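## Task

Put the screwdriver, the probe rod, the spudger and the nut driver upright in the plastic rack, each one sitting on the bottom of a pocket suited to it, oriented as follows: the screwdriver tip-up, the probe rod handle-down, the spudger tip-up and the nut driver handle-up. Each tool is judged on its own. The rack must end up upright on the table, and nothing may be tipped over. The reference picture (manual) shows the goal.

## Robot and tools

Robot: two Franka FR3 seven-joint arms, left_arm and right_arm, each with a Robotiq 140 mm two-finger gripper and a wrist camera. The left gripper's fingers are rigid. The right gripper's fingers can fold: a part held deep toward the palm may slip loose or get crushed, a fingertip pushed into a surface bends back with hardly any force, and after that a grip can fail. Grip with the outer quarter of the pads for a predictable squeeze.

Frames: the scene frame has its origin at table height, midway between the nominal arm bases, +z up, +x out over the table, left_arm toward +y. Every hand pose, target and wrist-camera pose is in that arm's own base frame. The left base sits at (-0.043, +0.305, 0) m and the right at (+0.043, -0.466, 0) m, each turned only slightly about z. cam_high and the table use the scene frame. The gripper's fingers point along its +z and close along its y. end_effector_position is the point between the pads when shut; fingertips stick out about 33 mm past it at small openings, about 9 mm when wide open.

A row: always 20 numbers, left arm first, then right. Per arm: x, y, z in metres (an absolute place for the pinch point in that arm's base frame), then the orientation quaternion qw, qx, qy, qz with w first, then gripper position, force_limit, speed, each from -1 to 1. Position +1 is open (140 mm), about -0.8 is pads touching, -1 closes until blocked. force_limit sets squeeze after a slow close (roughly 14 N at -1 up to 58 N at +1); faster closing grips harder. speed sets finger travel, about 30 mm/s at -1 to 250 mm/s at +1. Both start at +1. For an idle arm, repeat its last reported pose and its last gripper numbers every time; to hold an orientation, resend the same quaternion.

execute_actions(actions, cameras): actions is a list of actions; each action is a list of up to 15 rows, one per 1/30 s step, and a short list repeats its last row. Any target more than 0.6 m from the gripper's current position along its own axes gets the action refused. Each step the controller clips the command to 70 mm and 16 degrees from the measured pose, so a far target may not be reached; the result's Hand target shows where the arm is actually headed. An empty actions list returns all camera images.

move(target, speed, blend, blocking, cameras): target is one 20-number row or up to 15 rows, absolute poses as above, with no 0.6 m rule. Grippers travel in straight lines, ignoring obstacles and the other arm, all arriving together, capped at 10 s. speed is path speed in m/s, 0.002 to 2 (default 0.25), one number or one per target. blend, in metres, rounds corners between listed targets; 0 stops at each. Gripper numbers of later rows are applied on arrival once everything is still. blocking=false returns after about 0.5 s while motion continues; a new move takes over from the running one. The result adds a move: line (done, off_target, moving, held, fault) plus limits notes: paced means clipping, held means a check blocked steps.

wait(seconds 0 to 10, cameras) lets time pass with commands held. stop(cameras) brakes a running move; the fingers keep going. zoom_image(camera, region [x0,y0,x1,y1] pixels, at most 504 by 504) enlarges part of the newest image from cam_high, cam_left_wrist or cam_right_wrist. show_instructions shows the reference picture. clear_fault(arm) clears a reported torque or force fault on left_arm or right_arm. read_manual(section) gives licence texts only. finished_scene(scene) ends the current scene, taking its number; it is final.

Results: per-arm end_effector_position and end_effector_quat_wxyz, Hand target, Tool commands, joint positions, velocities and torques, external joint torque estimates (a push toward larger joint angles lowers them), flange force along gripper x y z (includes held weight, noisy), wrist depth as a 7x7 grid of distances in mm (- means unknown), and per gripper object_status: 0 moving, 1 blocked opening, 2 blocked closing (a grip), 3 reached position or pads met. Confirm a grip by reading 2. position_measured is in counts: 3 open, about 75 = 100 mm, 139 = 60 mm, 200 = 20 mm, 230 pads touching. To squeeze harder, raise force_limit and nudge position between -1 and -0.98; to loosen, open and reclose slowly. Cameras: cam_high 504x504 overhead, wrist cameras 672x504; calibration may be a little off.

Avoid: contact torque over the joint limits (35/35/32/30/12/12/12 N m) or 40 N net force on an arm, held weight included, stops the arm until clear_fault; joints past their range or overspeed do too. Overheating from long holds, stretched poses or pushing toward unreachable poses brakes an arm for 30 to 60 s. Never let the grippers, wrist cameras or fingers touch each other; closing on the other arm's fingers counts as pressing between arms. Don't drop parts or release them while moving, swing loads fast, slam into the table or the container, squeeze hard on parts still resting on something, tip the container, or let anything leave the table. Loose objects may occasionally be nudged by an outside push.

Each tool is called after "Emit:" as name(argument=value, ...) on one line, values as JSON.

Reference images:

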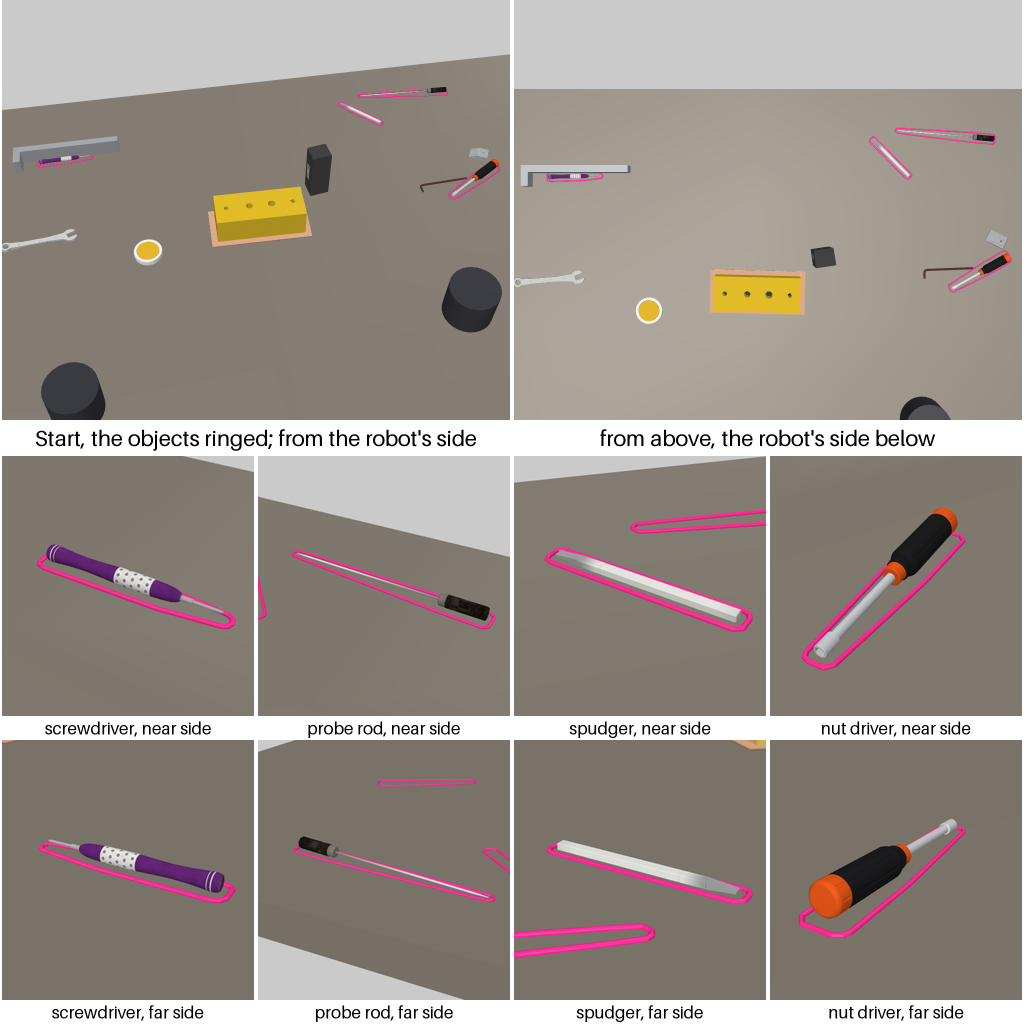

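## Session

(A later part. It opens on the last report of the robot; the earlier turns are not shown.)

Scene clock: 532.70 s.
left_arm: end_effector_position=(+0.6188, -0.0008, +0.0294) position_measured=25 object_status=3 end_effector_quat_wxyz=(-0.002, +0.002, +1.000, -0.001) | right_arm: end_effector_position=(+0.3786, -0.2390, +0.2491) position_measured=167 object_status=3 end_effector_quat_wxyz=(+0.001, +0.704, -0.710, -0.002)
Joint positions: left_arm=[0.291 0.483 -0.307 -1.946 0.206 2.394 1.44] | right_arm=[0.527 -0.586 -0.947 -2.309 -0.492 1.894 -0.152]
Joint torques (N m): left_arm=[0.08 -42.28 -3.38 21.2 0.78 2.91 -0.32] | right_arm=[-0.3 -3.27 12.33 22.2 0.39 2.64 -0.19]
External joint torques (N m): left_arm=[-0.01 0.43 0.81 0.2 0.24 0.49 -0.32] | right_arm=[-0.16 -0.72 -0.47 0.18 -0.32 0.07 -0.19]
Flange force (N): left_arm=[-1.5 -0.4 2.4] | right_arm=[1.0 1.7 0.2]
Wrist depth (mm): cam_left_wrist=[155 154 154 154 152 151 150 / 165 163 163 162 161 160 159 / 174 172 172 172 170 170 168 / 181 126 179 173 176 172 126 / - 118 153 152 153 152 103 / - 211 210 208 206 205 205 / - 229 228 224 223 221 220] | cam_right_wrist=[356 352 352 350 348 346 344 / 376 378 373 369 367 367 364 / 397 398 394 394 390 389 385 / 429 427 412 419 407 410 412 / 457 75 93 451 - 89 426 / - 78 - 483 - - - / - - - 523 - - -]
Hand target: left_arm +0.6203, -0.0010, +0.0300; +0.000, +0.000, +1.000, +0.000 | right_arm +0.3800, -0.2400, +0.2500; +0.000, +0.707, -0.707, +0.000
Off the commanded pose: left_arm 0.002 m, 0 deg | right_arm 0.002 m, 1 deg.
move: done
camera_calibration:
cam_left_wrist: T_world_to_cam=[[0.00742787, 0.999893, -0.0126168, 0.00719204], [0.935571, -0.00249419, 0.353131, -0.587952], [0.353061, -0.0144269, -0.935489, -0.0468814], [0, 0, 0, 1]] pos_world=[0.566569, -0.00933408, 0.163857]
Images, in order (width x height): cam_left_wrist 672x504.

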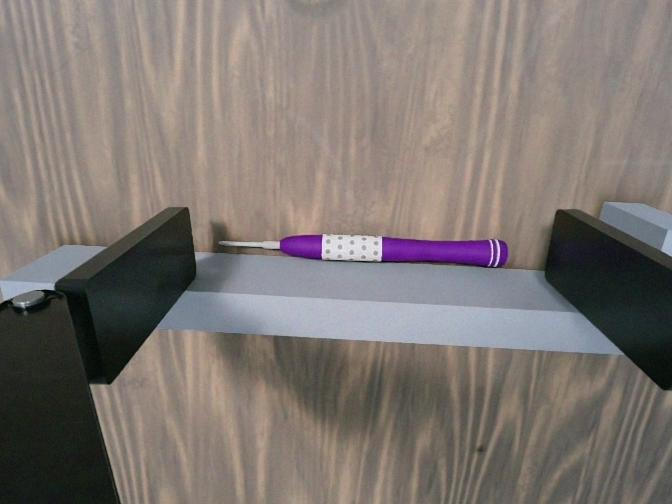

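Emit:
move(target=[[0.6203,-0.001,0.0178,0,0,-1,0,0.83,0.1,-0.3,0.38,-0.24,0.25,0,0.7071,-0.7071,0,-0.3,0.1,-1]], speed=0.04, cameras=["cam_left_wrist"])

Scene clock: 541.80 s.
left_arm: end_effector_position=(+0.6186, -0.0006, +0.0179) position_measured=25 object_status=3 end_effector_quat_wxyz=(-0.003, +0.002, +1.000, +0.000) | right_arm: end_effector_position=(+0.3786, -0.2390, +0.2491) position_measured=167 object_status=3 end_effector_quat_wxyz=(+0.001, +0.704, -0.710, -0.002)
Joint positions: left_arm=[0.282 0.503 -0.295 -1.946 0.212 2.414 1.436] | right_arm=[0.527 -0.586 -0.947 -2.309 -0.492 1.894 -0.152]
Joint velocities: left_arm=[-0.005 0.001 0.004 0 0.001 0 -0.001] | right_arm=[within noise]
Joint torques (N m): left_arm=[0.71 -42.16 -2.95 20.86 0.82 3.25 -0.29] | right_arm=[-0.32 -3.38 12.32 22.27 0.39 2.65 -0.18]
External joint torques (N m): left_arm=[0.75 1.02 1.36 0.08 0.29 0.81 -0.29] | right_arm=[-0.18 -0.83 -0.49 0.22 -0.31 0.06 -0.18]
Flange force (N): left_arm=[-1.5 0.8 4.2] | right_arm=[0.9 1.9 0.0]
Wrist depth (mm): cam_left_wrist=[145 145 142 143 142 141 140 / 153 152 152 151 150 149 148 / 163 162 161 159 159 158 157 / 170 126 168 165 165 164 126 / - 118 141 142 143 140 103 / - 197 196 194 193 191 190 / - 213 210 208 207 205 205] | cam_right_wrist=[358 353 353 351 347 347 343 / 379 375 372 371 369 365 363 / 401 397 397 393 390 390 387 / 430 425 413 417 400 412 412 / 451 75 93 452 - 89 427 / - 78 - 489 - - - / - - - 521 - - -]
Hand target: left_arm +0.6203, -0.0010, +0.0178; +0.000, +0.000, +1.000, +0.000 | right_arm +0.3800, -0.2400, +0.2500; +0.000, +0.707, -0.707, +0.000
Off the commanded pose: left_arm 0.002 m, 0 deg | right_arm 0.002 m, 1 deg.
move: done
camera_calibration:
cam_left_wrist: T_world_to_cam=[[0.00724429, 0.9999, -0.012154, 0.0069812], [0.935873, -0.00249778, 0.35233, -0.58394], [0.352264, -0.013927, -0.935797, -0.0571335], [0, 0, 0, 1]] pos_world=[0.566569, -0.00923475, 0.152359]
Images, in order (width x height): cam_left_wrist 672x504.

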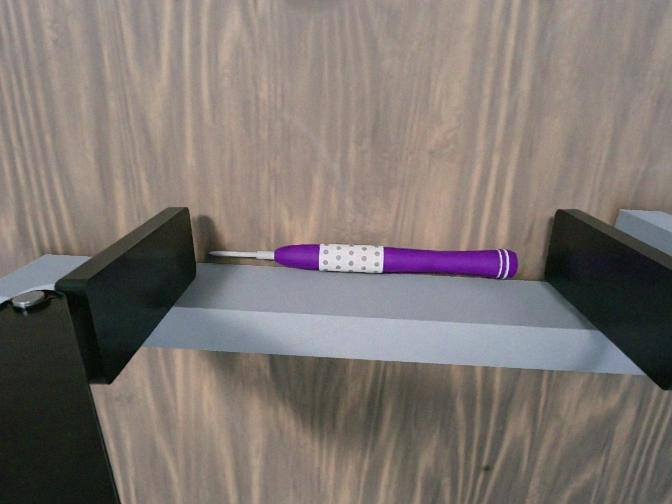

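Emit:
move(target=[[0.6198,-0.001,0.0178,0,0,-1,0,-1,-1,-1,0.38,-0.24,0.25,0,0.7071,-0.7071,0,-0.3,0.1,-1]], speed=0.04, cameras=["cam_left_wrist"])

Scene clock: 551.07 s.
left_arm: end_effector_position=(+0.6195, -0.0006, +0.0198) position_measured=81 object_status=0 end_effector_quat_wxyz=(-0.001, +0.003, +1.000, +0.001) | right_arm: end_effector_position=(+0.3786, -0.2390, +0.2491) position_measured=167 object_status=3 end_effector_quat_wxyz=(+0.001, +0.704, -0.710, -0.002)
Joint positions: left_arm=[0.279 0.499 -0.293 -1.947 0.212 2.416 1.436] | right_arm=[0.527 -0.586 -0.947 -2.309 -0.492 1.894 -0.152]
Joint torques (N m): left_arm=[0.26 -40.14 -3.61 20.66 0.34 3.57 -0.26] | right_arm=[-0.24 -3.35 12.36 22.23 0.38 2.66 -0.18]
External joint torques (N m): left_arm=[0.24 3.05 0.57 -0.2 -0.19 1.12 -0.26] | right_arm=[-0.26 -0.9 -0.62 0.23 -0.33 0.07 -0.18]
Flange force (N): left_arm=[-4.7 0.0 7.9] | right_arm=[1.1 2.1 0.2]
Wrist depth (mm): cam_left_wrist=[146 146 144 145 144 143 142 / 154 154 153 154 152 150 150 / 164 163 162 161 161 159 159 / 171 169 161 167 166 146 164 / - 88 142 143 144 140 88 / - - 198 197 195 194 - / - - 213 212 210 209 -] | cam_right_wrist=[357 351 353 351 348 345 343 / 380 372 370 370 369 366 363 / 403 399 397 393 391 389 385 / 431 425 412 418 404 411 411 / 455 75 93 450 - 89 427 / - 78 - 482 - - - / - - - 524 - - -]
Hand target: left_arm +0.6198, -0.0010, +0.0178; +0.000, +0.000, +1.000, +0.000 | right_arm +0.3800, -0.2400, +0.2500; +0.000, +0.707, -0.707, +0.000
Off the commanded pose: left_arm 0.002 m, 0 deg | right_arm 0.002 m, 1 deg.
move: done
camera_calibration:
cam_left_wrist: T_world_to_cam=[[0.00832582, 0.999915, -0.0100315, 0.00625993], [0.93447, -0.00420919, 0.356017, -0.584606], [0.355945, -0.0123383, -0.934426, -0.0579364], [0, 0, 0, 1]] pos_world=[0.566867, -0.00943496, 0.154055]
Images, in order (width x height): cam_left_wrist 672x504.

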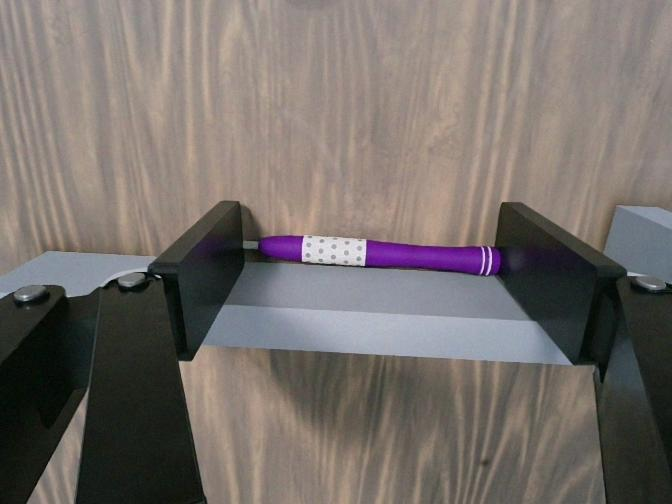

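Emit:
move(target=[[0.6198,-0.001,0.029,0,0,-1,0,-1,-1,-1,0.38,-0.24,0.25,0,0.7071,-0.7071,0,-0.3,0.1,-1]], speed=0.06, cameras=["cam_left_wrist"])

Scene clock: 560.97 s.
left_arm: end_effector_position=(+0.6193, -0.0012, +0.0273) position_measured=81 object_status=2 end_effector_quat_wxyz=(-0.001, +0.001, +1.000, +0.001) | right_arm: end_effector_position=(+0.3786, -0.2390, +0.2491) position_measured=167 object_status=3 end_effector_quat_wxyz=(+0.001, +0.704, -0.710, -0.002)
Joint positions: left_arm=[0.28 0.484 -0.296 -1.948 0.206 2.403 1.436] | right_arm=[0.527 -0.586 -0.947 -2.309 -0.492 1.894 -0.152]
Joint torques (N m): left_arm=[1.02 -43.93 -5.11 21.34 -0.02 2.51 0.04] | right_arm=[-0.31 -3.39 12.4 22.13 0.39 2.65 -0.15]
External joint torques (N m): left_arm=[1.07 -1.18 -0.95 0.42 -0.55 0.07 0.04] | right_arm=[-0.33 -0.88 -0.57 0.07 -0.33 0.05 -0.15]
Flange force (N): left_arm=[2.5 1.4 -3.4] | right_arm=[0.7 2.7 0.3]
Wrist depth (mm): cam_left_wrist=[153 152 152 151 150 149 148 / 162 161 161 160 159 157 156 / 172 170 170 169 168 167 166 / 175 178 160 172 168 146 144 / - 88 150 151 151 146 88 / - - 207 206 205 203 - / - - 224 222 222 220 -] | cam_right_wrist=[357 355 352 350 348 345 343 / 377 375 373 373 369 365 363 / 400 398 394 394 389 385 385 / 428 425 410 421 406 413 410 / 455 75 93 449 - 89 427 / - 78 - 486 - - - / - - - 524 - - -]
Hand target: left_arm +0.6198, -0.0010, +0.0290; +0.000, +0.000, +1.000, +0.000 | right_arm +0.3800, -0.2400, +0.2500; +0.000, +0.707, -0.707, +0.000
Off the commanded pose: left_arm 0.002 m, 0 deg | right_arm 0.002 m, 1 deg.
move: done
camera_calibration:
cam_left_wrist: T_world_to_cam=[[0.00556761, 0.999937, -0.00977877, 0.00866361], [0.934379, -0.00171843, 0.356276, -0.587055], [0.356236, -0.0111207, -0.93433, -0.0510343], [0, 0, 0, 1]] pos_world=[0.566664, -0.0102394, 0.161555]
Images, in order (width x height): cam_left_wrist 672x504.

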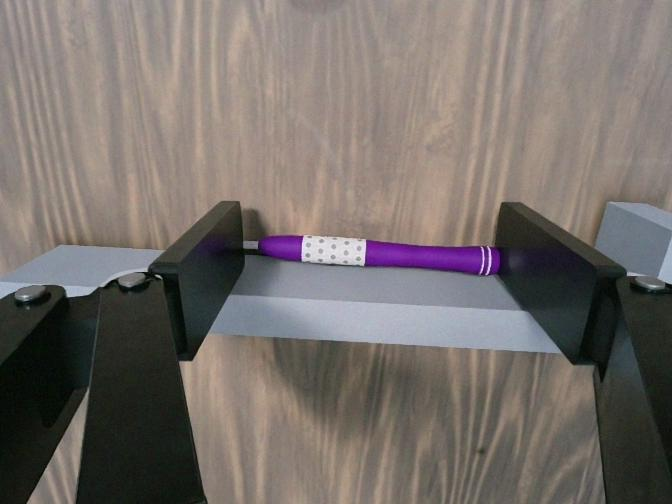

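Emit:
move(target=[[0.56,-0.001,0.032,0,0,-1,0,-1,-1,-1,0.38,-0.24,0.25,0,0.7071,-0.7071,0,-0.3,0.1,-1],[0.56,-0.001,0.0225,0,0,-1,0,-1,-1,-1,0.38,-0.24,0.25,0,0.7071,-0.7071,0,-0.3,0.1,-1]], speed=[0.1,0.03], cameras=["cam_left_wrist"])

Emit:
move(target=[0.56,-0.001,0.023,0,0,-1,0,0.6,0.1,-1,0.38,-0.24,0.25,0,0.7071,-0.7071,0,-0.3,0.1,-1], speed=0.05, cameras=["cam_left_wrist"])

Scene clock: 580.03 s.
left_arm: end_effector_position=(+0.5593, -0.0007, +0.0227) position_measured=81 object_status=2 end_effector_quat_wxyz=(-0.001, -0.001, +1.000, -0.001) | right_arm: end_effector_position=(+0.3786, -0.2390, +0.2491) position_measured=167 object_status=3 end_effector_quat_wxyz=(+0.001, +0.704, -0.710, -0.002)
Joint positions: left_arm=[0.325 0.35 -0.322 -2.183 0.182 2.506 1.442] | right_arm=[0.527 -0.586 -0.947 -2.309 -0.492 1.894 -0.152]
Joint velocities: left_arm=[0.001 0.001 0 0.001 0 0.004 0] | right_arm=[within noise]
Joint torques (N m): left_arm=[0 -36.73 -2.98 19.8 0.85 2.67 -0.07] | right_arm=[-0.37 -3.38 12.35 22.23 0.38 2.65 -0.11]
External joint torques (N m): left_arm=[0.01 0.73 0.21 0.12 0.38 0.24 -0.07] | right_arm=[-0.26 -0.82 -0.51 0.15 -0.33 0.06 -0.11]
Flange force (N): left_arm=[-2.2 -0.2 2.7] | right_arm=[0.7 2.3 0.2]
Wrist depth (mm): cam_left_wrist=[148 148 145 146 146 145 144 / 157 156 156 155 154 153 152 / 166 166 164 163 163 160 161 / 177 172 160 172 169 146 169 / - 88 187 187 184 135 88 / - - 187 190 192 192 - / - - 167 167 167 166 -] | cam_right_wrist=[357 352 352 348 346 347 345 / 376 375 373 371 367 366 364 / 405 399 396 392 391 389 385 / 429 425 414 415 401 411 410 / 452 75 93 452 - 89 429 / - 78 - 485 - - - / - - - 526 - - -]
Hand target: left_arm +0.5600, -0.0010, +0.0225; +0.000, +0.000, +1.000, +0.000 | right_arm +0.3800, -0.2400, +0.2500; +0.000, +0.707, -0.707, +0.000
Off the commanded pose: left_arm 0.001 m, 0 deg | right_arm 0.002 m, 1 deg.
move: done
camera_calibration:
cam_left_wrist: T_world_to_cam=[[0.00130872, 0.999922, -0.012432, 0.0108321], [0.934886, 0.0031893, 0.354934, -0.52957], [0.354946, -0.012087, -0.934809, -0.0332077], [0, 0, 0, 1]] pos_world=[0.506861, -0.00954367, 0.157055]
Images, in order (width x height): cam_left_wrist 672x504.

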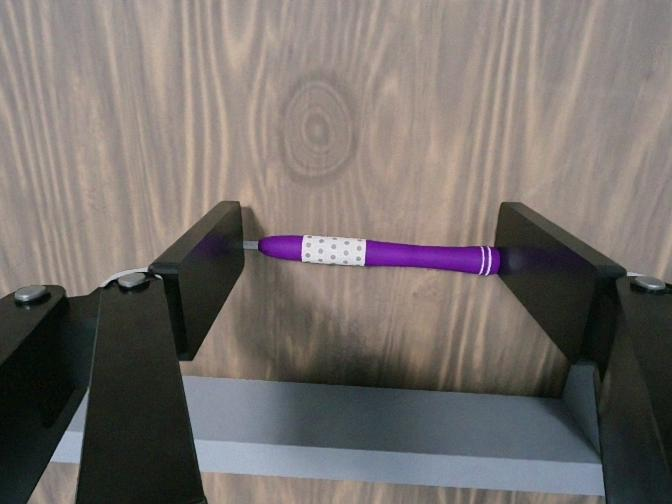

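Scene clock: 580.87 s.
left_arm: end_effector_position=(+0.5594, -0.0007, +0.0227) position_measured=53 object_status=0 end_effector_quat_wxyz=(-0.001, -0.001, +1.000, -0.001) | right_arm: end_effector_position=(+0.3786, -0.2390, +0.2491) position_measured=167 object_status=3 end_effector_quat_wxyz=(+0.001, +0.704, -0.710, -0.002)
Joint positions: left_arm=[0.325 0.35 -0.322 -2.183 0.182 2.506 1.442] | right_arm=[0.527 -0.586 -0.947 -2.309 -0.492 1.894 -0.152]
Joint torques (N m): left_arm=[0.16 -37.19 -3.25 19.79 0.76 2.63 -0.01] | right_arm=[-0.29 -3.37 12.37 22.23 0.38 2.65 -0.1]
External joint torques (N m): left_arm=[0.32 0.17 0.07 0.19 0.28 0.21 -0.01] | right_arm=[-0.18 -0.85 -0.45 0.22 -0.32 0.07 -0.1]
Flange force (N): left_arm=[-0.8 0.4 1.0] | right_arm=[0.7 2.1 0.0]
Wrist depth (mm): cam_left_wrist=[148 148 146 147 146 145 144 / 157 157 156 155 154 153 152 / 166 166 165 163 163 161 161 / 175 127 173 172 169 154 167 / - 108 187 185 185 184 106 / - 184 188 189 192 192 - / - 168 168 166 168 166 -] | cam_right_wrist=[358 355 351 348 347 346 345 / 378 375 372 369 371 366 364 / 403 400 395 392 391 389 384 / 429 424 413 417 404 413 412 / 453 75 93 449 - 89 427 / - 78 - 483 - - - / - - - 521 - - -]
Hand target: left_arm +0.5600, -0.0010, +0.0230; +0.000, +0.000, +1.000, +0.000 | right_arm +0.3800, -0.2400, +0.2500; +0.000, +0.707, -0.707, +0.000
Off the commanded pose: left_arm 0.001 m, 0 deg | right_arm 0.002 m, 1 deg.
move: done
camera_calibration:
cam_left_wrist: T_world_to_cam=[[0.00131369, 0.999922, -0.0124308, 0.0108292], [0.93474, 0.00318916, 0.355317, -0.52965], [0.355329, -0.0120863, -0.934663, -0.0334607], [0, 0, 0, 1]] pos_world=[0.50696, -0.00954367, 0.157054]
Images, in order (width x height): cam_left_wrist 672x504.

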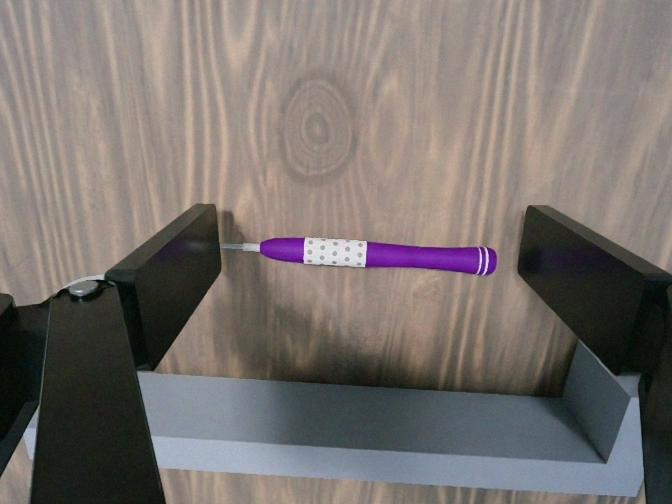

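Emit:
move(target=[[0.56,-0.001,0.06,0,0,-1,0,0.7,0.1,-1,0.38,-0.24,0.25,0,0.7071,-0.7071,0,-0.3,0.1,-1],[0.562,-0.008,0.12,0,0.7071,-0.7071,0,-0.45,0.1,0,0.38,-0.24,0.25,0,0.7071,-0.7071,0,-0.3,0.1,-1],[0.565,-0.018,0.09,-0.2126,0.6744,-0.6744,-0.2126,-0.45,0.1,0,0.38,-0.24,0.25,0,0.7071,-0.7071,0,-0.3,0.1,-1]], speed=[0.15,0.5,0.3], cameras=["cam_left_wrist"])

Scene clock: 644.73 s.
left_arm: end_effector_position=(+0.5651, -0.0181, +0.0899) position_measured=186 object_status=3 end_effector_quat_wxyz=(-0.212, +0.672, -0.677, -0.212) | right_arm: end_effector_position=(+0.3786, -0.2390, +0.2491) position_measured=167 object_status=3 end_effector_quat_wxyz=(+0.001, +0.704, -0.710, -0.002)
Joint positions: left_arm=[-0.416 0.373 0.127 -1.992 0.62 2.075 -0.672] | right_arm=[0.527 -0.586 -0.947 -2.309 -0.492 1.894 -0.152]
Joint velocities: left_arm=[0 0 0.001 -0.001 0 0 -0.006] | right_arm=[within noise]
Joint torques (N m): left_arm=[0.04 -39.75 2.42 21.81 0.79 1.09 -0.23] | right_arm=[-0.35 -3.37 12.35 22.2 0.39 2.65 -0.17]
External joint torques (N m): left_arm=[0.03 1.12 0.42 0.34 -0.07 -0.13 -0.21] | right_arm=[-0.27 -0.87 -0.52 0.16 -0.32 0.07 -0.17]
Flange force (N): left_arm=[2.2 -3.9 0.8] | right_arm=[0.8 2.4 0.2]
Wrist depth (mm): cam_left_wrist=[181 150 180 179 178 178 176 / 212 177 206 208 206 206 205 / 252 250 241 239 246 245 243 / 314 310 243 292 140 287 298 / 2003 - 95 395 - 86 346 / - - - 528 - - - / - - - - - - -] | cam_right_wrist=[355 351 354 350 347 347 345 / 378 373 373 369 368 365 362 / 405 399 395 392 392 388 389 / 428 425 413 419 404 413 409 / 455 75 93 449 - 89 427 / - 78 - 481 - - - / - - - 518 - - -]
Hand target: left_arm +0.5650, -0.0180, +0.0900; -0.213, +0.674, -0.674, -0.213 | right_arm +0.3800, -0.2400, +0.2500; +0.000, +0.707, -0.707, +0.000
Off the commanded pose: left_arm 0.000 m, 0 deg | right_arm 0.002 m, 1 deg.
move: done; limits=paced
camera_calibration:
cam_left_wrist: T_world_to_cam=[[-0.999876, 0.0151099, -0.00434979, 0.576285], [0.00489047, 0.561774, 0.827276, -0.0656058], [0.0149436, 0.827153, -0.561779, 0.201041], [0, 0, 0, 1]] pos_world=[0.573531, -0.138144, 0.169722]
Images, in order (width x height): cam_left_wrist 672x504.

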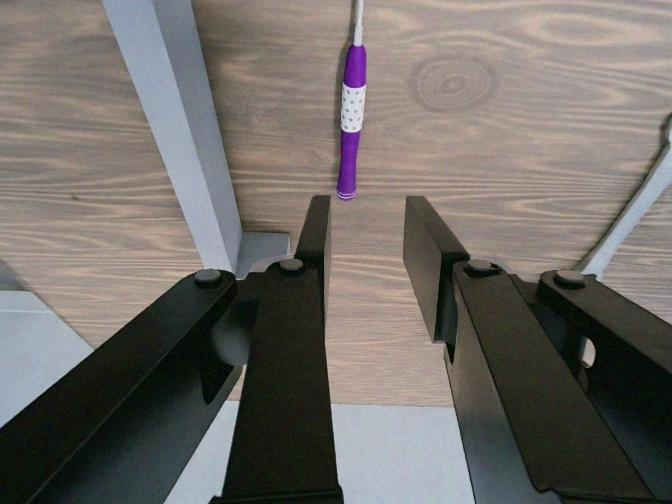

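Emit:
move(target=[[0.572,-0.0255,0.06,-0.183,0.683,-0.683,-0.183,-0.45,0.1,0,0.38,-0.24,0.25,0,0.7071,-0.7071,0,-0.3,0.1,-1],[0.572,-0.0255,0.0385,-0.183,0.683,-0.683,-0.183,-0.45,0.1,0,0.38,-0.24,0.25,0,0.7071,-0.7071,0,-0.3,0.1,-1]], speed=[0.15,0.05], cameras=["cam_left_wrist"])

Scene clock: 674.80 s.
left_arm: end_effector_position=(+0.5708, -0.0251, +0.0385) position_measured=186 object_status=3 end_effector_quat_wxyz=(-0.181, +0.682, -0.684, -0.185) | right_arm: end_effector_position=(+0.3786, -0.2390, +0.2491) position_measured=167 object_status=3 end_effector_quat_wxyz=(+0.001, +0.704, -0.710, -0.002)
Joint positions: left_arm=[-0.366 0.449 0.111 -1.995 0.577 2.205 -0.662] | right_arm=[0.527 -0.586 -0.947 -2.309 -0.492 1.894 -0.152]
Joint velocities: left_arm=[0 0 0.001 0 -0.003 0.004 -0.005] | right_arm=[within noise]
Joint torques (N m): left_arm=[0.22 -41.56 2.47 20.64 1.01 1.74 -0.29] | right_arm=[-0.31 -3.36 12.38 22.16 0.38 2.66 -0.17]
External joint torques (N m): left_arm=[0.1 0.74 0.33 0.05 0.41 0.29 -0.27] | right_arm=[-0.31 -0.9 -0.56 0.16 -0.34 0.08 -0.17]
Flange force (N): left_arm=[1.1 -1.0 2.2] | right_arm=[0.9 2.5 0.2]
Wrist depth (mm): cam_left_wrist=[- 114 132 132 131 131 130 / - 117 151 150 150 149 149 / 178 136 176 170 174 174 172 / 214 160 196 202 172 200 207 / 256 78 94 262 139 86 233 / - - - 349 - - - / - - - 471 - - -] | cam_right_wrist=[358 356 352 351 347 348 344 / 380 375 371 370 369 366 365 / 399 396 396 394 391 389 387 / 428 427 413 418 403 413 410 / 455 75 93 447 - 89 429 / - 78 - 483 - - - / - - - 523 - - -]
Hand target: left_arm +0.5720, -0.0255, +0.0385; -0.183, +0.683, -0.683, -0.183 | right_arm +0.3800, -0.2400, +0.2500; +0.000, +0.707, -0.707, +0.000
Off the commanded pose: left_arm 0.001 m, 0 deg | right_arm 0.002 m, 1 deg.
move: done
camera_calibration:
cam_left_wrist: T_world_to_cam=[[-0.999945, 0.0102488, -0.00235437, 0.581722], [0.00463018, 0.630127, 0.776479, -0.0153571], [0.00944153, 0.776425, -0.630139, 0.182467], [0, 0, 0, 1]] pos_world=[0.580038, -0.137957, 0.128274]
Images, in order (width x height): cam_left_wrist 672x504.

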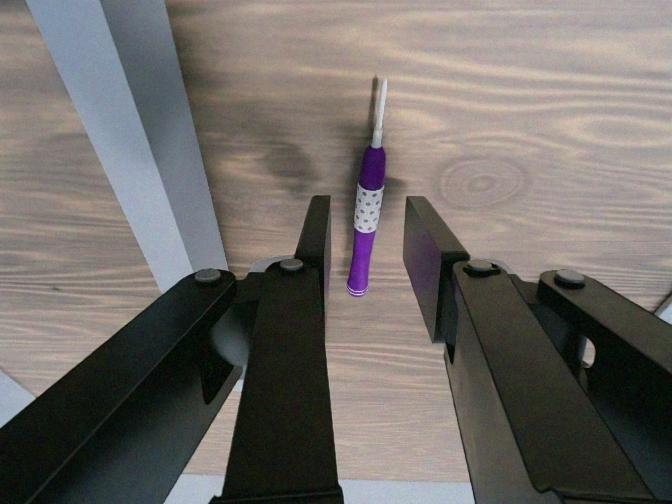

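Emit:
move(target=[[0.5725,-0.029,0.0368,-0.183,0.683,-0.683,-0.183,-0.45,0.1,0,0.38,-0.24,0.25,0,0.7071,-0.7071,0,-0.3,0.1,-1],[0.5725,-0.029,0.0368,-0.183,0.683,-0.683,-0.183,-1,-0.1,-1,0.38,-0.24,0.25,0,0.7071,-0.7071,0,-0.3,0.1,-1],[0.5725,-0.029,0.09,-0.183,0.683,-0.683,-0.183,-1,-0.1,-1,0.38,-0.24,0.25,0,0.7071,-0.7071,0,-0.3,0.1,-1]], speed=[0.04,0.05,0.1], cameras=["cam_left_wrist"])

Scene clock: 693.17 s.
left_arm: end_effector_position=(+0.5732, -0.0294, +0.0898) position_measured=231 object_status=3 end_effector_quat_wxyz=(-0.185, +0.684, -0.682, -0.182) | right_arm: end_effector_position=(+0.3786, -0.2390, +0.2491) position_measured=167 object_status=3 end_effector_quat_wxyz=(+0.001, +0.704, -0.710, -0.002)
Joint positions: left_arm=[-0.37 0.361 0.099 -1.983 0.557 2.117 -0.627] | right_arm=[0.527 -0.586 -0.947 -2.309 -0.492 1.894 -0.152]
Joint velocities: left_arm=[0 0 0 0 -0.002 -0.004 0.006] | right_arm=[within noise]
Joint torques (N m): left_arm=[0.93 -40.68 1.01 21.8 0.26 1.38 0.18] | right_arm=[-0.31 -3.36 12.29 22.13 0.38 2.66 -0.16]
External joint torques (N m): left_arm=[0.96 0.29 -0.54 0.05 -0.54 -0.13 0.2] | right_arm=[-0.33 -0.91 -0.66 0.2 -0.34 0.09 -0.16]
Flange force (N): left_arm=[-0.2 -1.9 -0.2] | right_arm=[1.1 2.3 0.3]
Wrist depth (mm): cam_left_wrist=[185 176 178 181 181 180 179 / 211 205 198 208 205 205 203 / 247 246 228 235 240 238 236 / 297 297 244 131 267 283 281 / 375 - 83 83 82 - 334 / - - - - - 74 - / - - - - - - -] | cam_right_wrist=[355 354 354 351 347 346 346 / 378 376 373 371 369 364 364 / 403 400 396 394 392 387 385 / 430 427 413 415 403 413 409 / 454 75 93 448 - 89 428 / - 78 - 484 - - - / - - - 521 - - -]
Hand target: left_arm +0.5725, -0.0290, +0.0900; -0.183, +0.683, -0.683, -0.183 | right_arm +0.3800, -0.2400, +0.2500; +0.000, +0.707, -0.707, +0.000
Off the commanded pose: left_arm 0.001 m, 0 deg | right_arm 0.002 m, 1 deg.
move: done
camera_calibration:
cam_left_wrist: T_world_to_cam=[[-0.999893, 0.00620119, -0.0132566, 0.585146], [-0.00639563, 0.629585, 0.776906, -0.0462146], [0.0131639, 0.776907, -0.629477, 0.215893], [0, 0, 0, 1]] pos_world=[0.581946, -0.142262, 0.179561]
Images, in order (width x height): cam_left_wrist 672x504.

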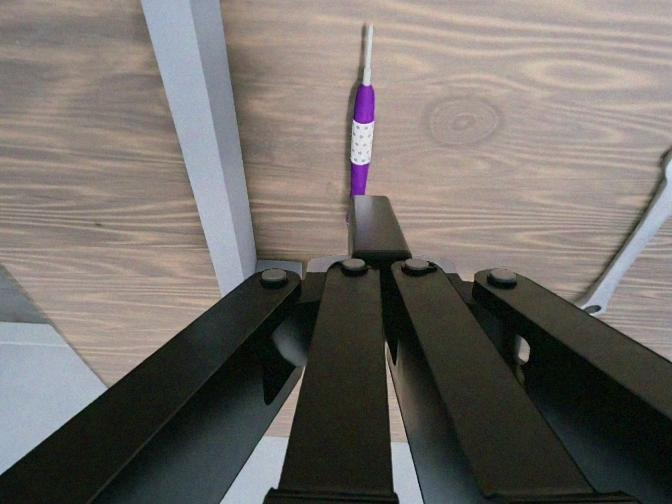

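Emit:
move(target=[[0.573,-0.0245,0.06,-0.1228,0.6964,-0.6964,-0.1228,-0.45,0.1,0,0.38,-0.24,0.25,0,0.7071,-0.7071,0,-0.3,0.1,-1],[0.573,-0.0245,0.0345,-0.1228,0.6964,-0.6964,-0.1228,-0.45,0.1,0,0.38,-0.24,0.25,0,0.7071,-0.7071,0,-0.3,0.1,-1]], speed=[0.15,0.05], cameras=["cam_left_wrist"])

Scene clock: 707.53 s.
left_arm: end_effector_position=(+0.5721, -0.0240, +0.0346) position_measured=186 object_status=3 end_effector_quat_wxyz=(-0.121, +0.696, -0.697, -0.124) | right_arm: end_effector_position=(+0.3786, -0.2390, +0.2491) position_measured=167 object_status=3 end_effector_quat_wxyz=(+0.001, +0.704, -0.710, -0.002)
Joint positions: left_arm=[-0.234 0.394 0.056 -2.059 0.45 2.332 -0.512] | right_arm=[0.527 -0.586 -0.947 -2.309 -0.492 1.894 -0.152]
Joint velocities: left_arm=[-0.002 -0.001 0 0.001 0 0.004 -0.005] | right_arm=[within noise]
Joint torques (N m): left_arm=[0 -40.35 1.44 20.68 0.86 2.35 -0.31] | right_arm=[-0.29 -3.34 12.34 22.22 0.39 2.66 -0.13]
External joint torques (N m): left_arm=[0.03 0.78 0.44 -0.05 0.42 0.33 -0.3] | right_arm=[-0.28 -0.94 -0.58 0.23 -0.31 0.08 -0.13]
Flange force (N): left_arm=[0.9 -0.6 2.6] | right_arm=[0.9 2.3 0.1]
Wrist depth (mm): cam_left_wrist=[- 115 138 138 137 136 135 / 154 117 153 153 152 151 150 / 173 136 172 167 171 169 168 / 198 197 186 187 140 188 191 / 225 78 94 219 118 86 208 / - - - 269 - - - / - - - 334 - - -] | cam_right_wrist=[357 355 351 350 348 346 345 / 378 375 372 371 366 364 364 / 400 397 395 393 391 389 387 / 427 422 412 419 405 414 409 / 454 75 93 448 - 89 427 / - 79 - 484 - - - / - - - 523 - - -]
Hand target: left_arm +0.5730, -0.0245, +0.0345; -0.123, +0.696, -0.696, -0.123 | right_arm +0.3800, -0.2400, +0.2500; +0.000, +0.707, -0.707, +0.000
Off the commanded pose: left_arm 0.001 m, 0 deg | right_arm 0.002 m, 1 deg.
move: done
camera_calibration:
cam_left_wrist: T_world_to_cam=[[-0.99995, 0.00869384, -0.0049464, 0.583054], [0.00333049, 0.755688, 0.654923, -0.00505829], [0.00943173, 0.654874, -0.755679, 0.180477], [0, 0, 0, 1]] pos_world=[0.58134, -0.119436, 0.142579]
Images, in order (width x height): cam_left_wrist 672x504.

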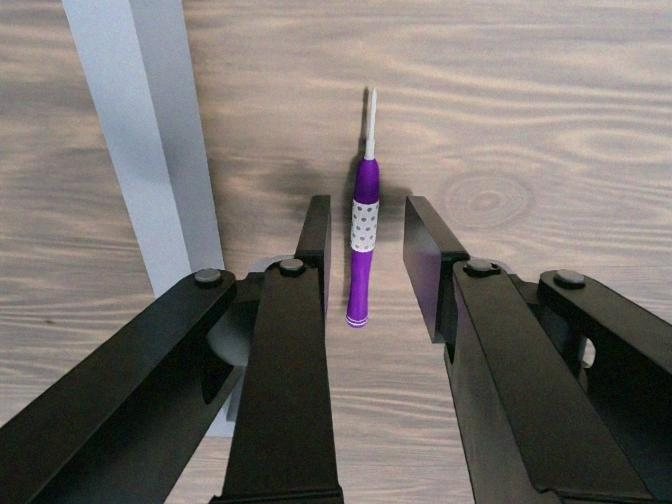

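Emit:
move(target=[[0.5735,-0.0245,0.032,-0.1228,0.6964,-0.6964,-0.1228,-0.45,0.1,0,0.38,-0.24,0.25,0,0.7071,-0.7071,0,-0.3,0.1,-1]], speed=0.03)

Scene clock: 719.20 s.
left_arm: end_effector_position=(+0.5719, -0.0239, +0.0317) position_measured=186 object_status=3 end_effector_quat_wxyz=(-0.121, +0.696, -0.697, -0.124) | right_arm: end_effector_position=(+0.3786, -0.2390, +0.2491) position_measured=167 object_status=3 end_effector_quat_wxyz=(+0.001, +0.704, -0.710, -0.002)
Joint positions: left_arm=[-0.235 0.4 0.057 -2.059 0.451 2.336 -0.514] | right_arm=[0.527 -0.586 -0.947 -2.309 -0.492 1.894 -0.152]
Joint torques (N m): left_arm=[0.13 -40.1 0.8 21.02 0.84 2.21 -0.25] | right_arm=[-0.29 -3.33 12.43 22.17 0.38 2.65 -0.13]
External joint torques (N m): left_arm=[0.24 1.1 -0.16 0.37 0.4 0.19 -0.24] | right_arm=[-0.13 -0.79 -0.37 0.13 -0.33 0.07 -0.13]
Flange force (N): left_arm=[1.6 -3.3 2.5] | right_arm=[0.5 2.2 0.1]
Wrist depth (mm): cam_left_wrist=[- 115 135 135 134 134 133 / - 118 150 150 149 148 148 / 171 132 168 164 167 166 166 / 195 149 181 182 141 185 189 / 220 78 94 221 118 86 204 / - - - 264 - - - / - - - 329 - - -] | cam_right_wrist=[354 356 353 350 347 345 342 / 377 375 372 371 367 366 363 / 400 400 397 392 390 389 386 / 427 425 411 419 405 414 413 / 453 75 93 451 - 89 426 / - 78 - 484 - - - / - - - 526 - - -]
Hand target: left_arm +0.5735, -0.0245, +0.0320; -0.123, +0.696, -0.696, -0.123 | right_arm +0.3800, -0.2400, +0.2500; +0.000, +0.707, -0.707, +0.000
Off the commanded pose: left_arm 0.002 m, 0 deg | right_arm 0.002 m, 1 deg.
move: done

Emit:
move(target=[[0.5735,-0.0245,0.032,-0.1228,0.6964,-0.6964,-0.1228,-1,-0.1,-1,0.38,-0.24,0.25,0,0.7071,-0.7071,0,-0.3,0.1,-1]], speed=0.03, cameras=["cam_left_wrist"])

Scene clock: 727.30 s.
left_arm: end_effector_position=(+0.5721, -0.0239, +0.0318) position_measured=216 object_status=0 end_effector_quat_wxyz=(-0.121, +0.696, -0.697, -0.124) | right_arm: end_effector_position=(+0.3786, -0.2390, +0.2491) position_measured=167 object_status=3 end_effector_quat_wxyz=(+0.001, +0.704, -0.710, -0.002)
Joint positions: left_arm=[-0.236 0.4 0.058 -2.059 0.451 2.337 -0.514] | right_arm=[0.527 -0.586 -0.947 -2.309 -0.492 1.894 -0.152]
Joint torques (N m): left_arm=[0.06 -40.1 1.56 20.94 0.76 2.26 -0.24] | right_arm=[-0.31 -3.41 12.38 22.21 0.38 2.64 -0.14]
External joint torques (N m): left_arm=[0.13 1.16 0.56 0.26 0.32 0.23 -0.23] | right_arm=[-0.37 -0.96 -0.63 0.24 -0.35 0.06 -0.14]
Flange force (N): left_arm=[1.3 -2.9 2.9] | right_arm=[1.0 2.6 0.1]
Wrist depth (mm): cam_left_wrist=[- 115 135 135 134 133 133 / - 118 150 150 149 148 148 / 171 132 169 164 167 166 166 / 195 149 182 183 181 189 188 / 227 - 79 - - 88 211 / - - - - - 76 - / - - - - - - -] | cam_right_wrist=[358 354 350 350 347 346 343 / 377 375 374 371 369 366 364 / 400 397 397 393 389 388 389 / 433 422 412 419 406 413 409 / 454 75 93 447 - 89 426 / - 78 - 482 - - - / - - - 522 - - -]
Hand target: left_arm +0.5735, -0.0245, +0.0320; -0.123, +0.696, -0.696, -0.123 | right_arm +0.3800, -0.2400, +0.2500; +0.000, +0.707, -0.707, +0.000
Off the commanded pose: left_arm 0.002 m, 0 deg | right_arm 0.002 m, 1 deg.
move: done
camera_calibration:
cam_left_wrist: T_world_to_cam=[[-0.999955, 0.00820715, -0.00483718, 0.583071], [0.00303367, 0.75565, 0.654969, -0.00312835], [0.00903064, 0.654924, -0.75564, 0.17867], [0, 0, 0, 1]] pos_world=[0.581441, -0.119437, 0.139879]
Images, in order (width x height): cam_left_wrist 672x504.

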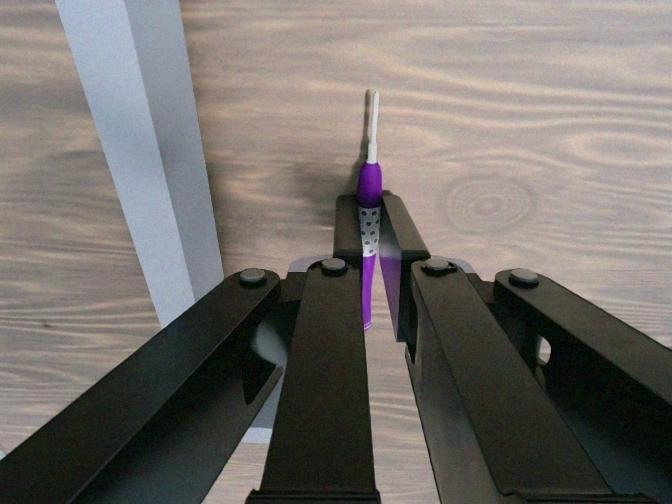

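Held (gap ≈10 mm). Lift.

Emit:
move(target=[[0.5735,-0.0245,0.09,-0.1228,0.6964,-0.6964,-0.1228,-1,-0.1,-1,0.38,-0.24,0.25,0,0.7071,-0.7071,0,-0.3,0.1,-1]], speed=0.08, cameras=["cam_left_wrist"])

Scene clock: 735.33 s.
left_arm: end_effector_position=(+0.5738, -0.0248, +0.0894) position_measured=216 object_status=2 end_effector_quat_wxyz=(-0.124, +0.698, -0.695, -0.122) | right_arm: end_effector_position=(+0.3786, -0.2390, +0.2491) position_measured=167 object_status=3 end_effector_quat_wxyz=(+0.001, +0.704, -0.710, -0.002)
Joint positions: left_arm=[-0.234 0.297 0.045 -2.046 0.424 2.231 -0.475] | right_arm=[0.527 -0.586 -0.947 -2.309 -0.492 1.894 -0.152]
Joint velocities: left_arm=[0 0 0 0 -0.002 -0.003 0.005] | right_arm=[within noise]
Joint torques (N m): left_arm=[0.91 -39.33 0.19 22.09 0.1 2.04 0.22] | right_arm=[-0.22 -3.38 12.29 22.22 0.4 2.65 -0.13]
External joint torques (N m): left_arm=[0.91 0.07 -0.53 0.18 -0.53 0 0.23] | right_arm=[-0.28 -1 -0.68 0.35 -0.32 0.08 -0.13]
Flange force (N): left_arm=[-0.8 -1.5 -0.3] | right_arm=[1.2 2.1 0.0]
Wrist depth (mm): cam_left_wrist=[191 187 182 189 186 185 185 / 213 211 201 209 207 205 204 / 238 237 218 224 228 230 229 / 272 271 232 170 249 262 261 / 310 - 79 - - 88 289 / - - - - - 76 - / - - - - - - -] | cam_right_wrist=[358 352 352 349 347 346 345 / 377 375 371 371 369 367 366 / 405 400 396 390 390 389 385 / 428 423 413 417 403 413 409 / 455 75 93 450 - 89 426 / - 78 - 481 - - - / - - - 526 - - -]
Hand target: left_arm +0.5735, -0.0245, +0.0900; -0.123, +0.696, -0.696, -0.123 | right_arm +0.3800, -0.2400, +0.2500; +0.000, +0.707, -0.707, +0.000
Off the commanded pose: left_arm 0.001 m, 0 deg | right_arm 0.002 m, 1 deg.
move: done
camera_calibration:
cam_left_wrist: T_world_to_cam=[[-0.999911, 0.00391911, -0.0127206, 0.585575], [-0.00538975, 0.754607, 0.656155, -0.0354877], [0.0121706, 0.656165, -0.754519, 0.220716], [0, 0, 0, 1]] pos_world=[0.582646, -0.120342, 0.197268]
Images, in order (width x height): cam_left_wrist 672x504.

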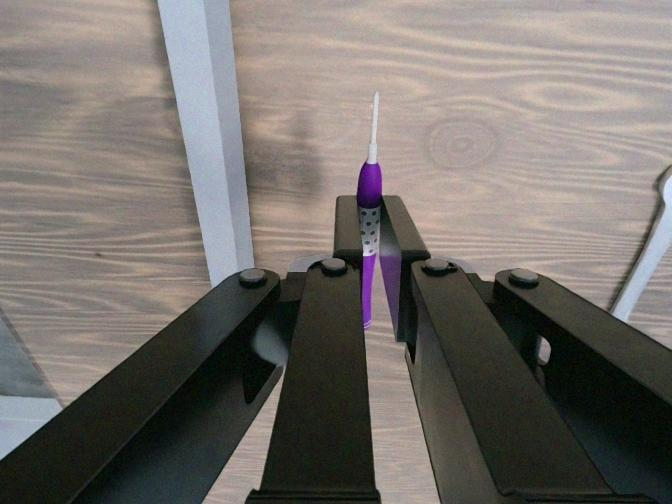

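Emit:
move(target=[[0.50,-0.10,0.22,-0.1228,0.6964,-0.6964,-0.1228,-1,-0.1,-1,0.38,-0.24,0.25,0,0.7071,-0.7071,0,-0.3,0.1,-1],[0.42,-0.26,0.24,0.1228,0.6964,-0.6964,0.1228,-1,-0.1,-1,0.38,-0.24,0.25,0,0.7071,-0.7071,0,-0.3,0.1,-1],[0.36,-0.34,0.22,0.4056,0.5793,-0.5793,0.4056,-1,-0.1,-1,0.38,-0.24,0.25,0,0.7071,-0.7071,0,-0.3,0.1,-1]], speed=0.3, blend=[0.03,0.03,0], cameras=["cam_high","cam_left_wrist"])

Scene clock: 763.13 s.
left_arm: end_effector_position=(+0.3597, -0.3391, +0.2189) position_measured=216 object_status=2 end_effector_quat_wxyz=(+0.406, +0.582, -0.578, +0.403) | right_arm: end_effector_position=(+0.3786, -0.2390, +0.2491) position_measured=167 object_status=3 end_effector_quat_wxyz=(+0.001, +0.704, -0.710, -0.002)
Joint positions: left_arm=[-0.898 -0.243 0.676 -2.714 -1.455 2.115 0.888] | right_arm=[0.527 -0.586 -0.947 -2.309 -0.492 1.894 -0.152]
Joint velocities: left_arm=[0 -0.001 -0.001 0 0.002 0.001 0.007] | right_arm=[within noise]
Joint torques (N m): left_arm=[0.07 -13.65 -3.07 18.85 -1.2 -1.45 0.28] | right_arm=[-0.31 -3.33 12.34 22.22 0.37 2.65 -0.15]
External joint torques (N m): left_arm=[0.1 0.55 0.23 0.57 -0.61 -0.4 0.25] | right_arm=[-0.31 -0.88 -0.61 0.24 -0.34 0.07 -0.15]
Flange force (N): left_arm=[-4.1 -4.8 3.7] | right_arm=[1.1 2.2 0.2]
Wrist depth (mm): cam_left_wrist=[- - - - - - 452 / - 810 850 844 857 791 488 / 2111 642 635 637 637 582 525 / 512 514 507 170 481 501 506 / 435 - 79 - - 88 432 / - - - - - 76 - / - - - - - - -] | cam_right_wrist=[357 354 351 350 348 347 345 / 376 375 373 369 367 364 363 / 400 399 397 395 392 389 387 / 429 425 412 418 405 410 411 / 454 75 93 448 - 89 427 / - 78 - 490 - - - / - - - 526 - - -]
Hand target: left_arm +0.3600, -0.3400, +0.2200; +0.406, +0.579, -0.579, +0.405 | right_arm +0.3800, -0.2400, +0.2500; +0.000, +0.707, -0.707, +0.000
Off the commanded pose: left_arm 0.002 m, 0 deg | right_arm 0.002 m, 1 deg.
move: done
camera_calibration:
cam_left_wrist: T_world_to_cam=[[-0.99993, -0.0117957, -0.00118612, 0.366469], [-0.00687188, 0.658229, -0.752787, 0.391808], [0.0096604, -0.752726, -0.658264, 0.0294146], [0, 0, 0, 1]] pos_world=[0.368851, -0.231435, 0.314745]
Images, in order (width x height): cam_high 504x504, cam_left_wrist 672x504.

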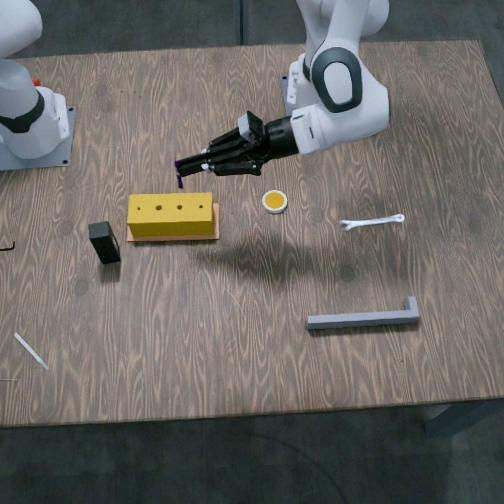

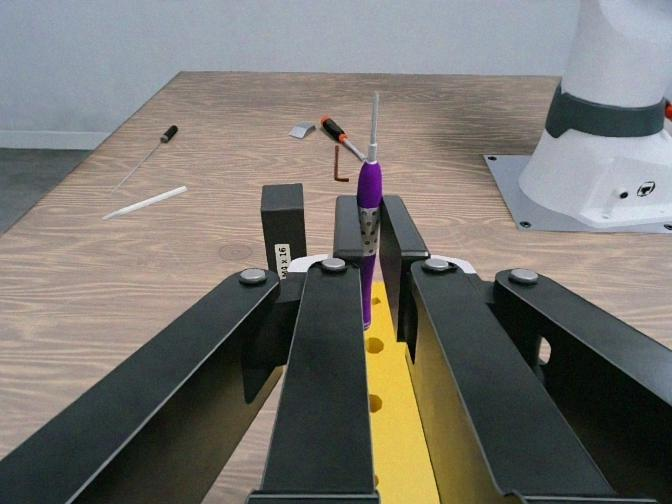

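Emit:
zoom_image(camera="cam_left_wrist", region=[320, 270, 450, 504])

Emit:
zoom_image(camera="cam_high", region=[110, 140, 240, 250])

Scaled by 2.154 from the camera's 672x504 image, which has a finer 960x720 frame.

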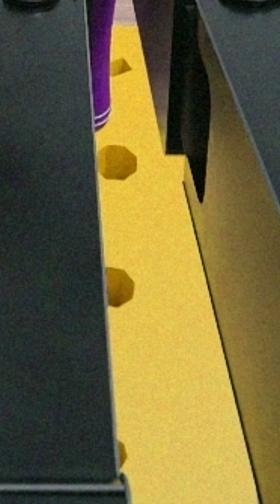

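Scaled by 3.877 from the camera's 504x504 image, which has a finer 720x720 frame.

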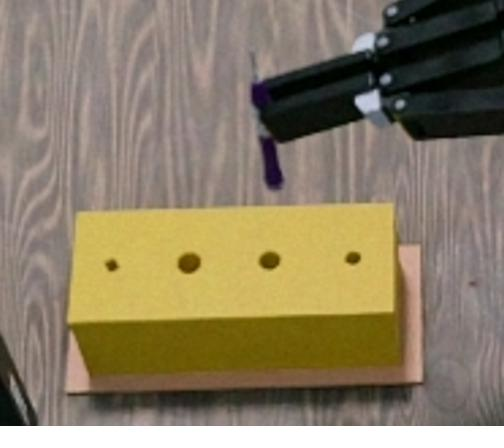

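Emit:
move(target=[[0.3485,-0.354,0.14,0.4056,0.5793,-0.5793,0.4056,-1,-0.1,-1,0.38,-0.24,0.25,0,0.7071,-0.7071,0,-0.3,0.1,-1]], speed=0.12, cameras=["cam_high","cam_left_wrist"])

Emit:
zoom_image(camera="cam_left_wrist", region=[320, 230, 450, 464])

Emit:
zoom_image(camera="cam_high", region=[110, 140, 240, 250])

Scene clock: 836.63 s.
left_arm: end_effector_position=(+0.3471, -0.3537, +0.1389) position_measured=216 object_status=2 end_effector_quat_wxyz=(+0.406, +0.581, -0.579, +0.402) | right_arm: end_effector_position=(+0.3786, -0.2390, +0.2491) position_measured=167 object_status=3 end_effector_quat_wxyz=(+0.001, +0.704, -0.710, -0.002)
Joint positions: left_arm=[-0.947 0.055 0.688 -2.698 -1.676 1.963 1.132] | right_arm=[0.527 -0.586 -0.947 -2.309 -0.492 1.894 -0.152]
Joint velocities: left_arm=[0.001 0 0 0.001 0 -0.001 0.006] | right_arm=[within noise]
Joint torques (N m): left_arm=[0.52 -18.98 0.94 15.09 -1.15 -1.8 0.28] | right_arm=[-0.33 -3.32 12.42 22.21 0.39 2.65 -0.15]
External joint torques (N m): left_arm=[0.58 0.49 0.26 0.67 -0.59 -0.43 0.25] | right_arm=[-0.38 -0.91 -0.52 0.3 -0.33 0.08 -0.15]
Flange force (N): left_arm=[-5.1 -4.0 2.7] | right_arm=[0.9 2.5 -0.1]
Wrist depth (mm): cam_left_wrist=[2074 - 841 863 869 793 431 / 649 642 681 632 634 592 464 / 480 482 431 478 471 475 467 / 383 383 383 170 131 379 376 / 329 - 80 - - 88 323 / - - - - - 76 - / - - - - - - -] | cam_right_wrist=[358 356 351 350 349 347 345 / 375 376 372 371 368 366 363 / 402 399 395 392 389 390 386 / 429 425 413 422 406 411 410 / 455 75 93 446 - 89 427 / - 78 - 485 - - - / - - - 526 - - -]
Hand target: left_arm +0.3485, -0.3540, +0.1400; +0.406, +0.579, -0.579, +0.405 | right_arm +0.3800, -0.2400, +0.2500; +0.000, +0.707, -0.707, +0.000
Off the commanded pose: left_arm 0.002 m, 0 deg | right_arm 0.002 m, 1 deg.
move: done
camera_calibration:
cam_left_wrist: T_world_to_cam=[[-0.999957, -0.00923812, -0.000169531, 0.354505], [-0.0059532, 0.658204, -0.752816, 0.340784], [0.00706619, -0.752783, -0.658231, -0.0332128], [0, 0, 0, 1]] pos_world=[0.356754, -0.246033, 0.234746]
Images, in order (width x height): cam_high 504x504, cam_left_wrist 672x504.

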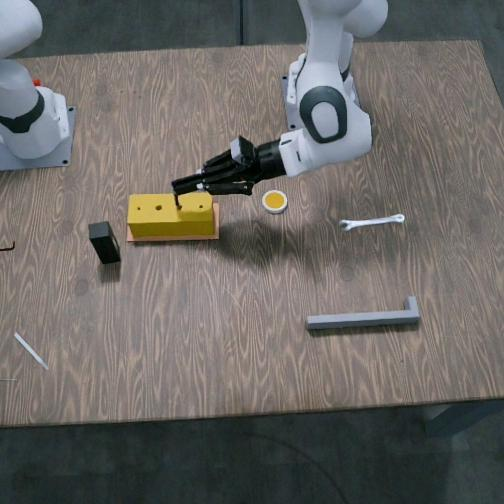

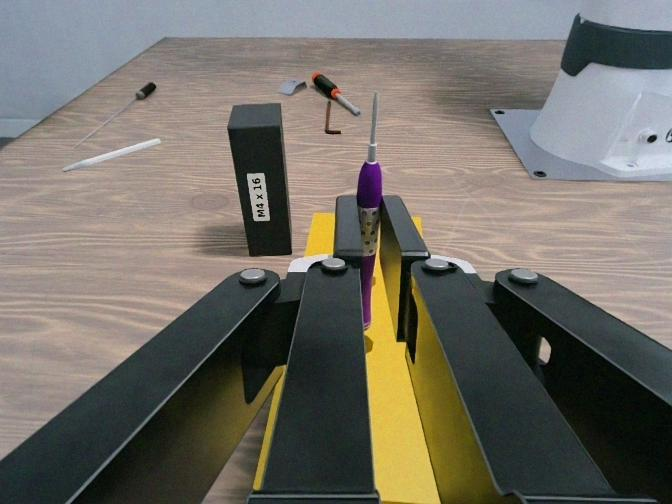

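Scaled by 2.154 from the camera's 672x504 image, which has a finer 960x720 frame.

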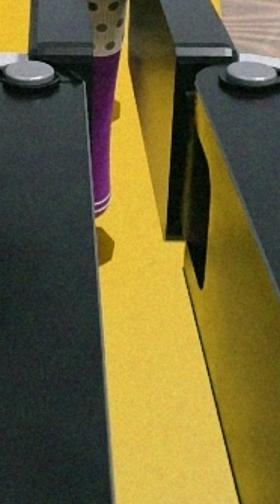

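Scaled by 3.877 from the camera's 504x504 image, which has a finer 720x720 frame.

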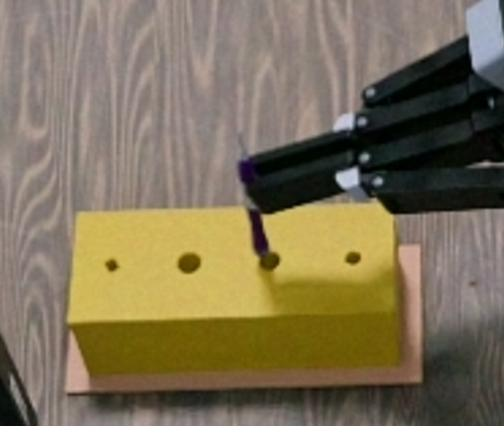

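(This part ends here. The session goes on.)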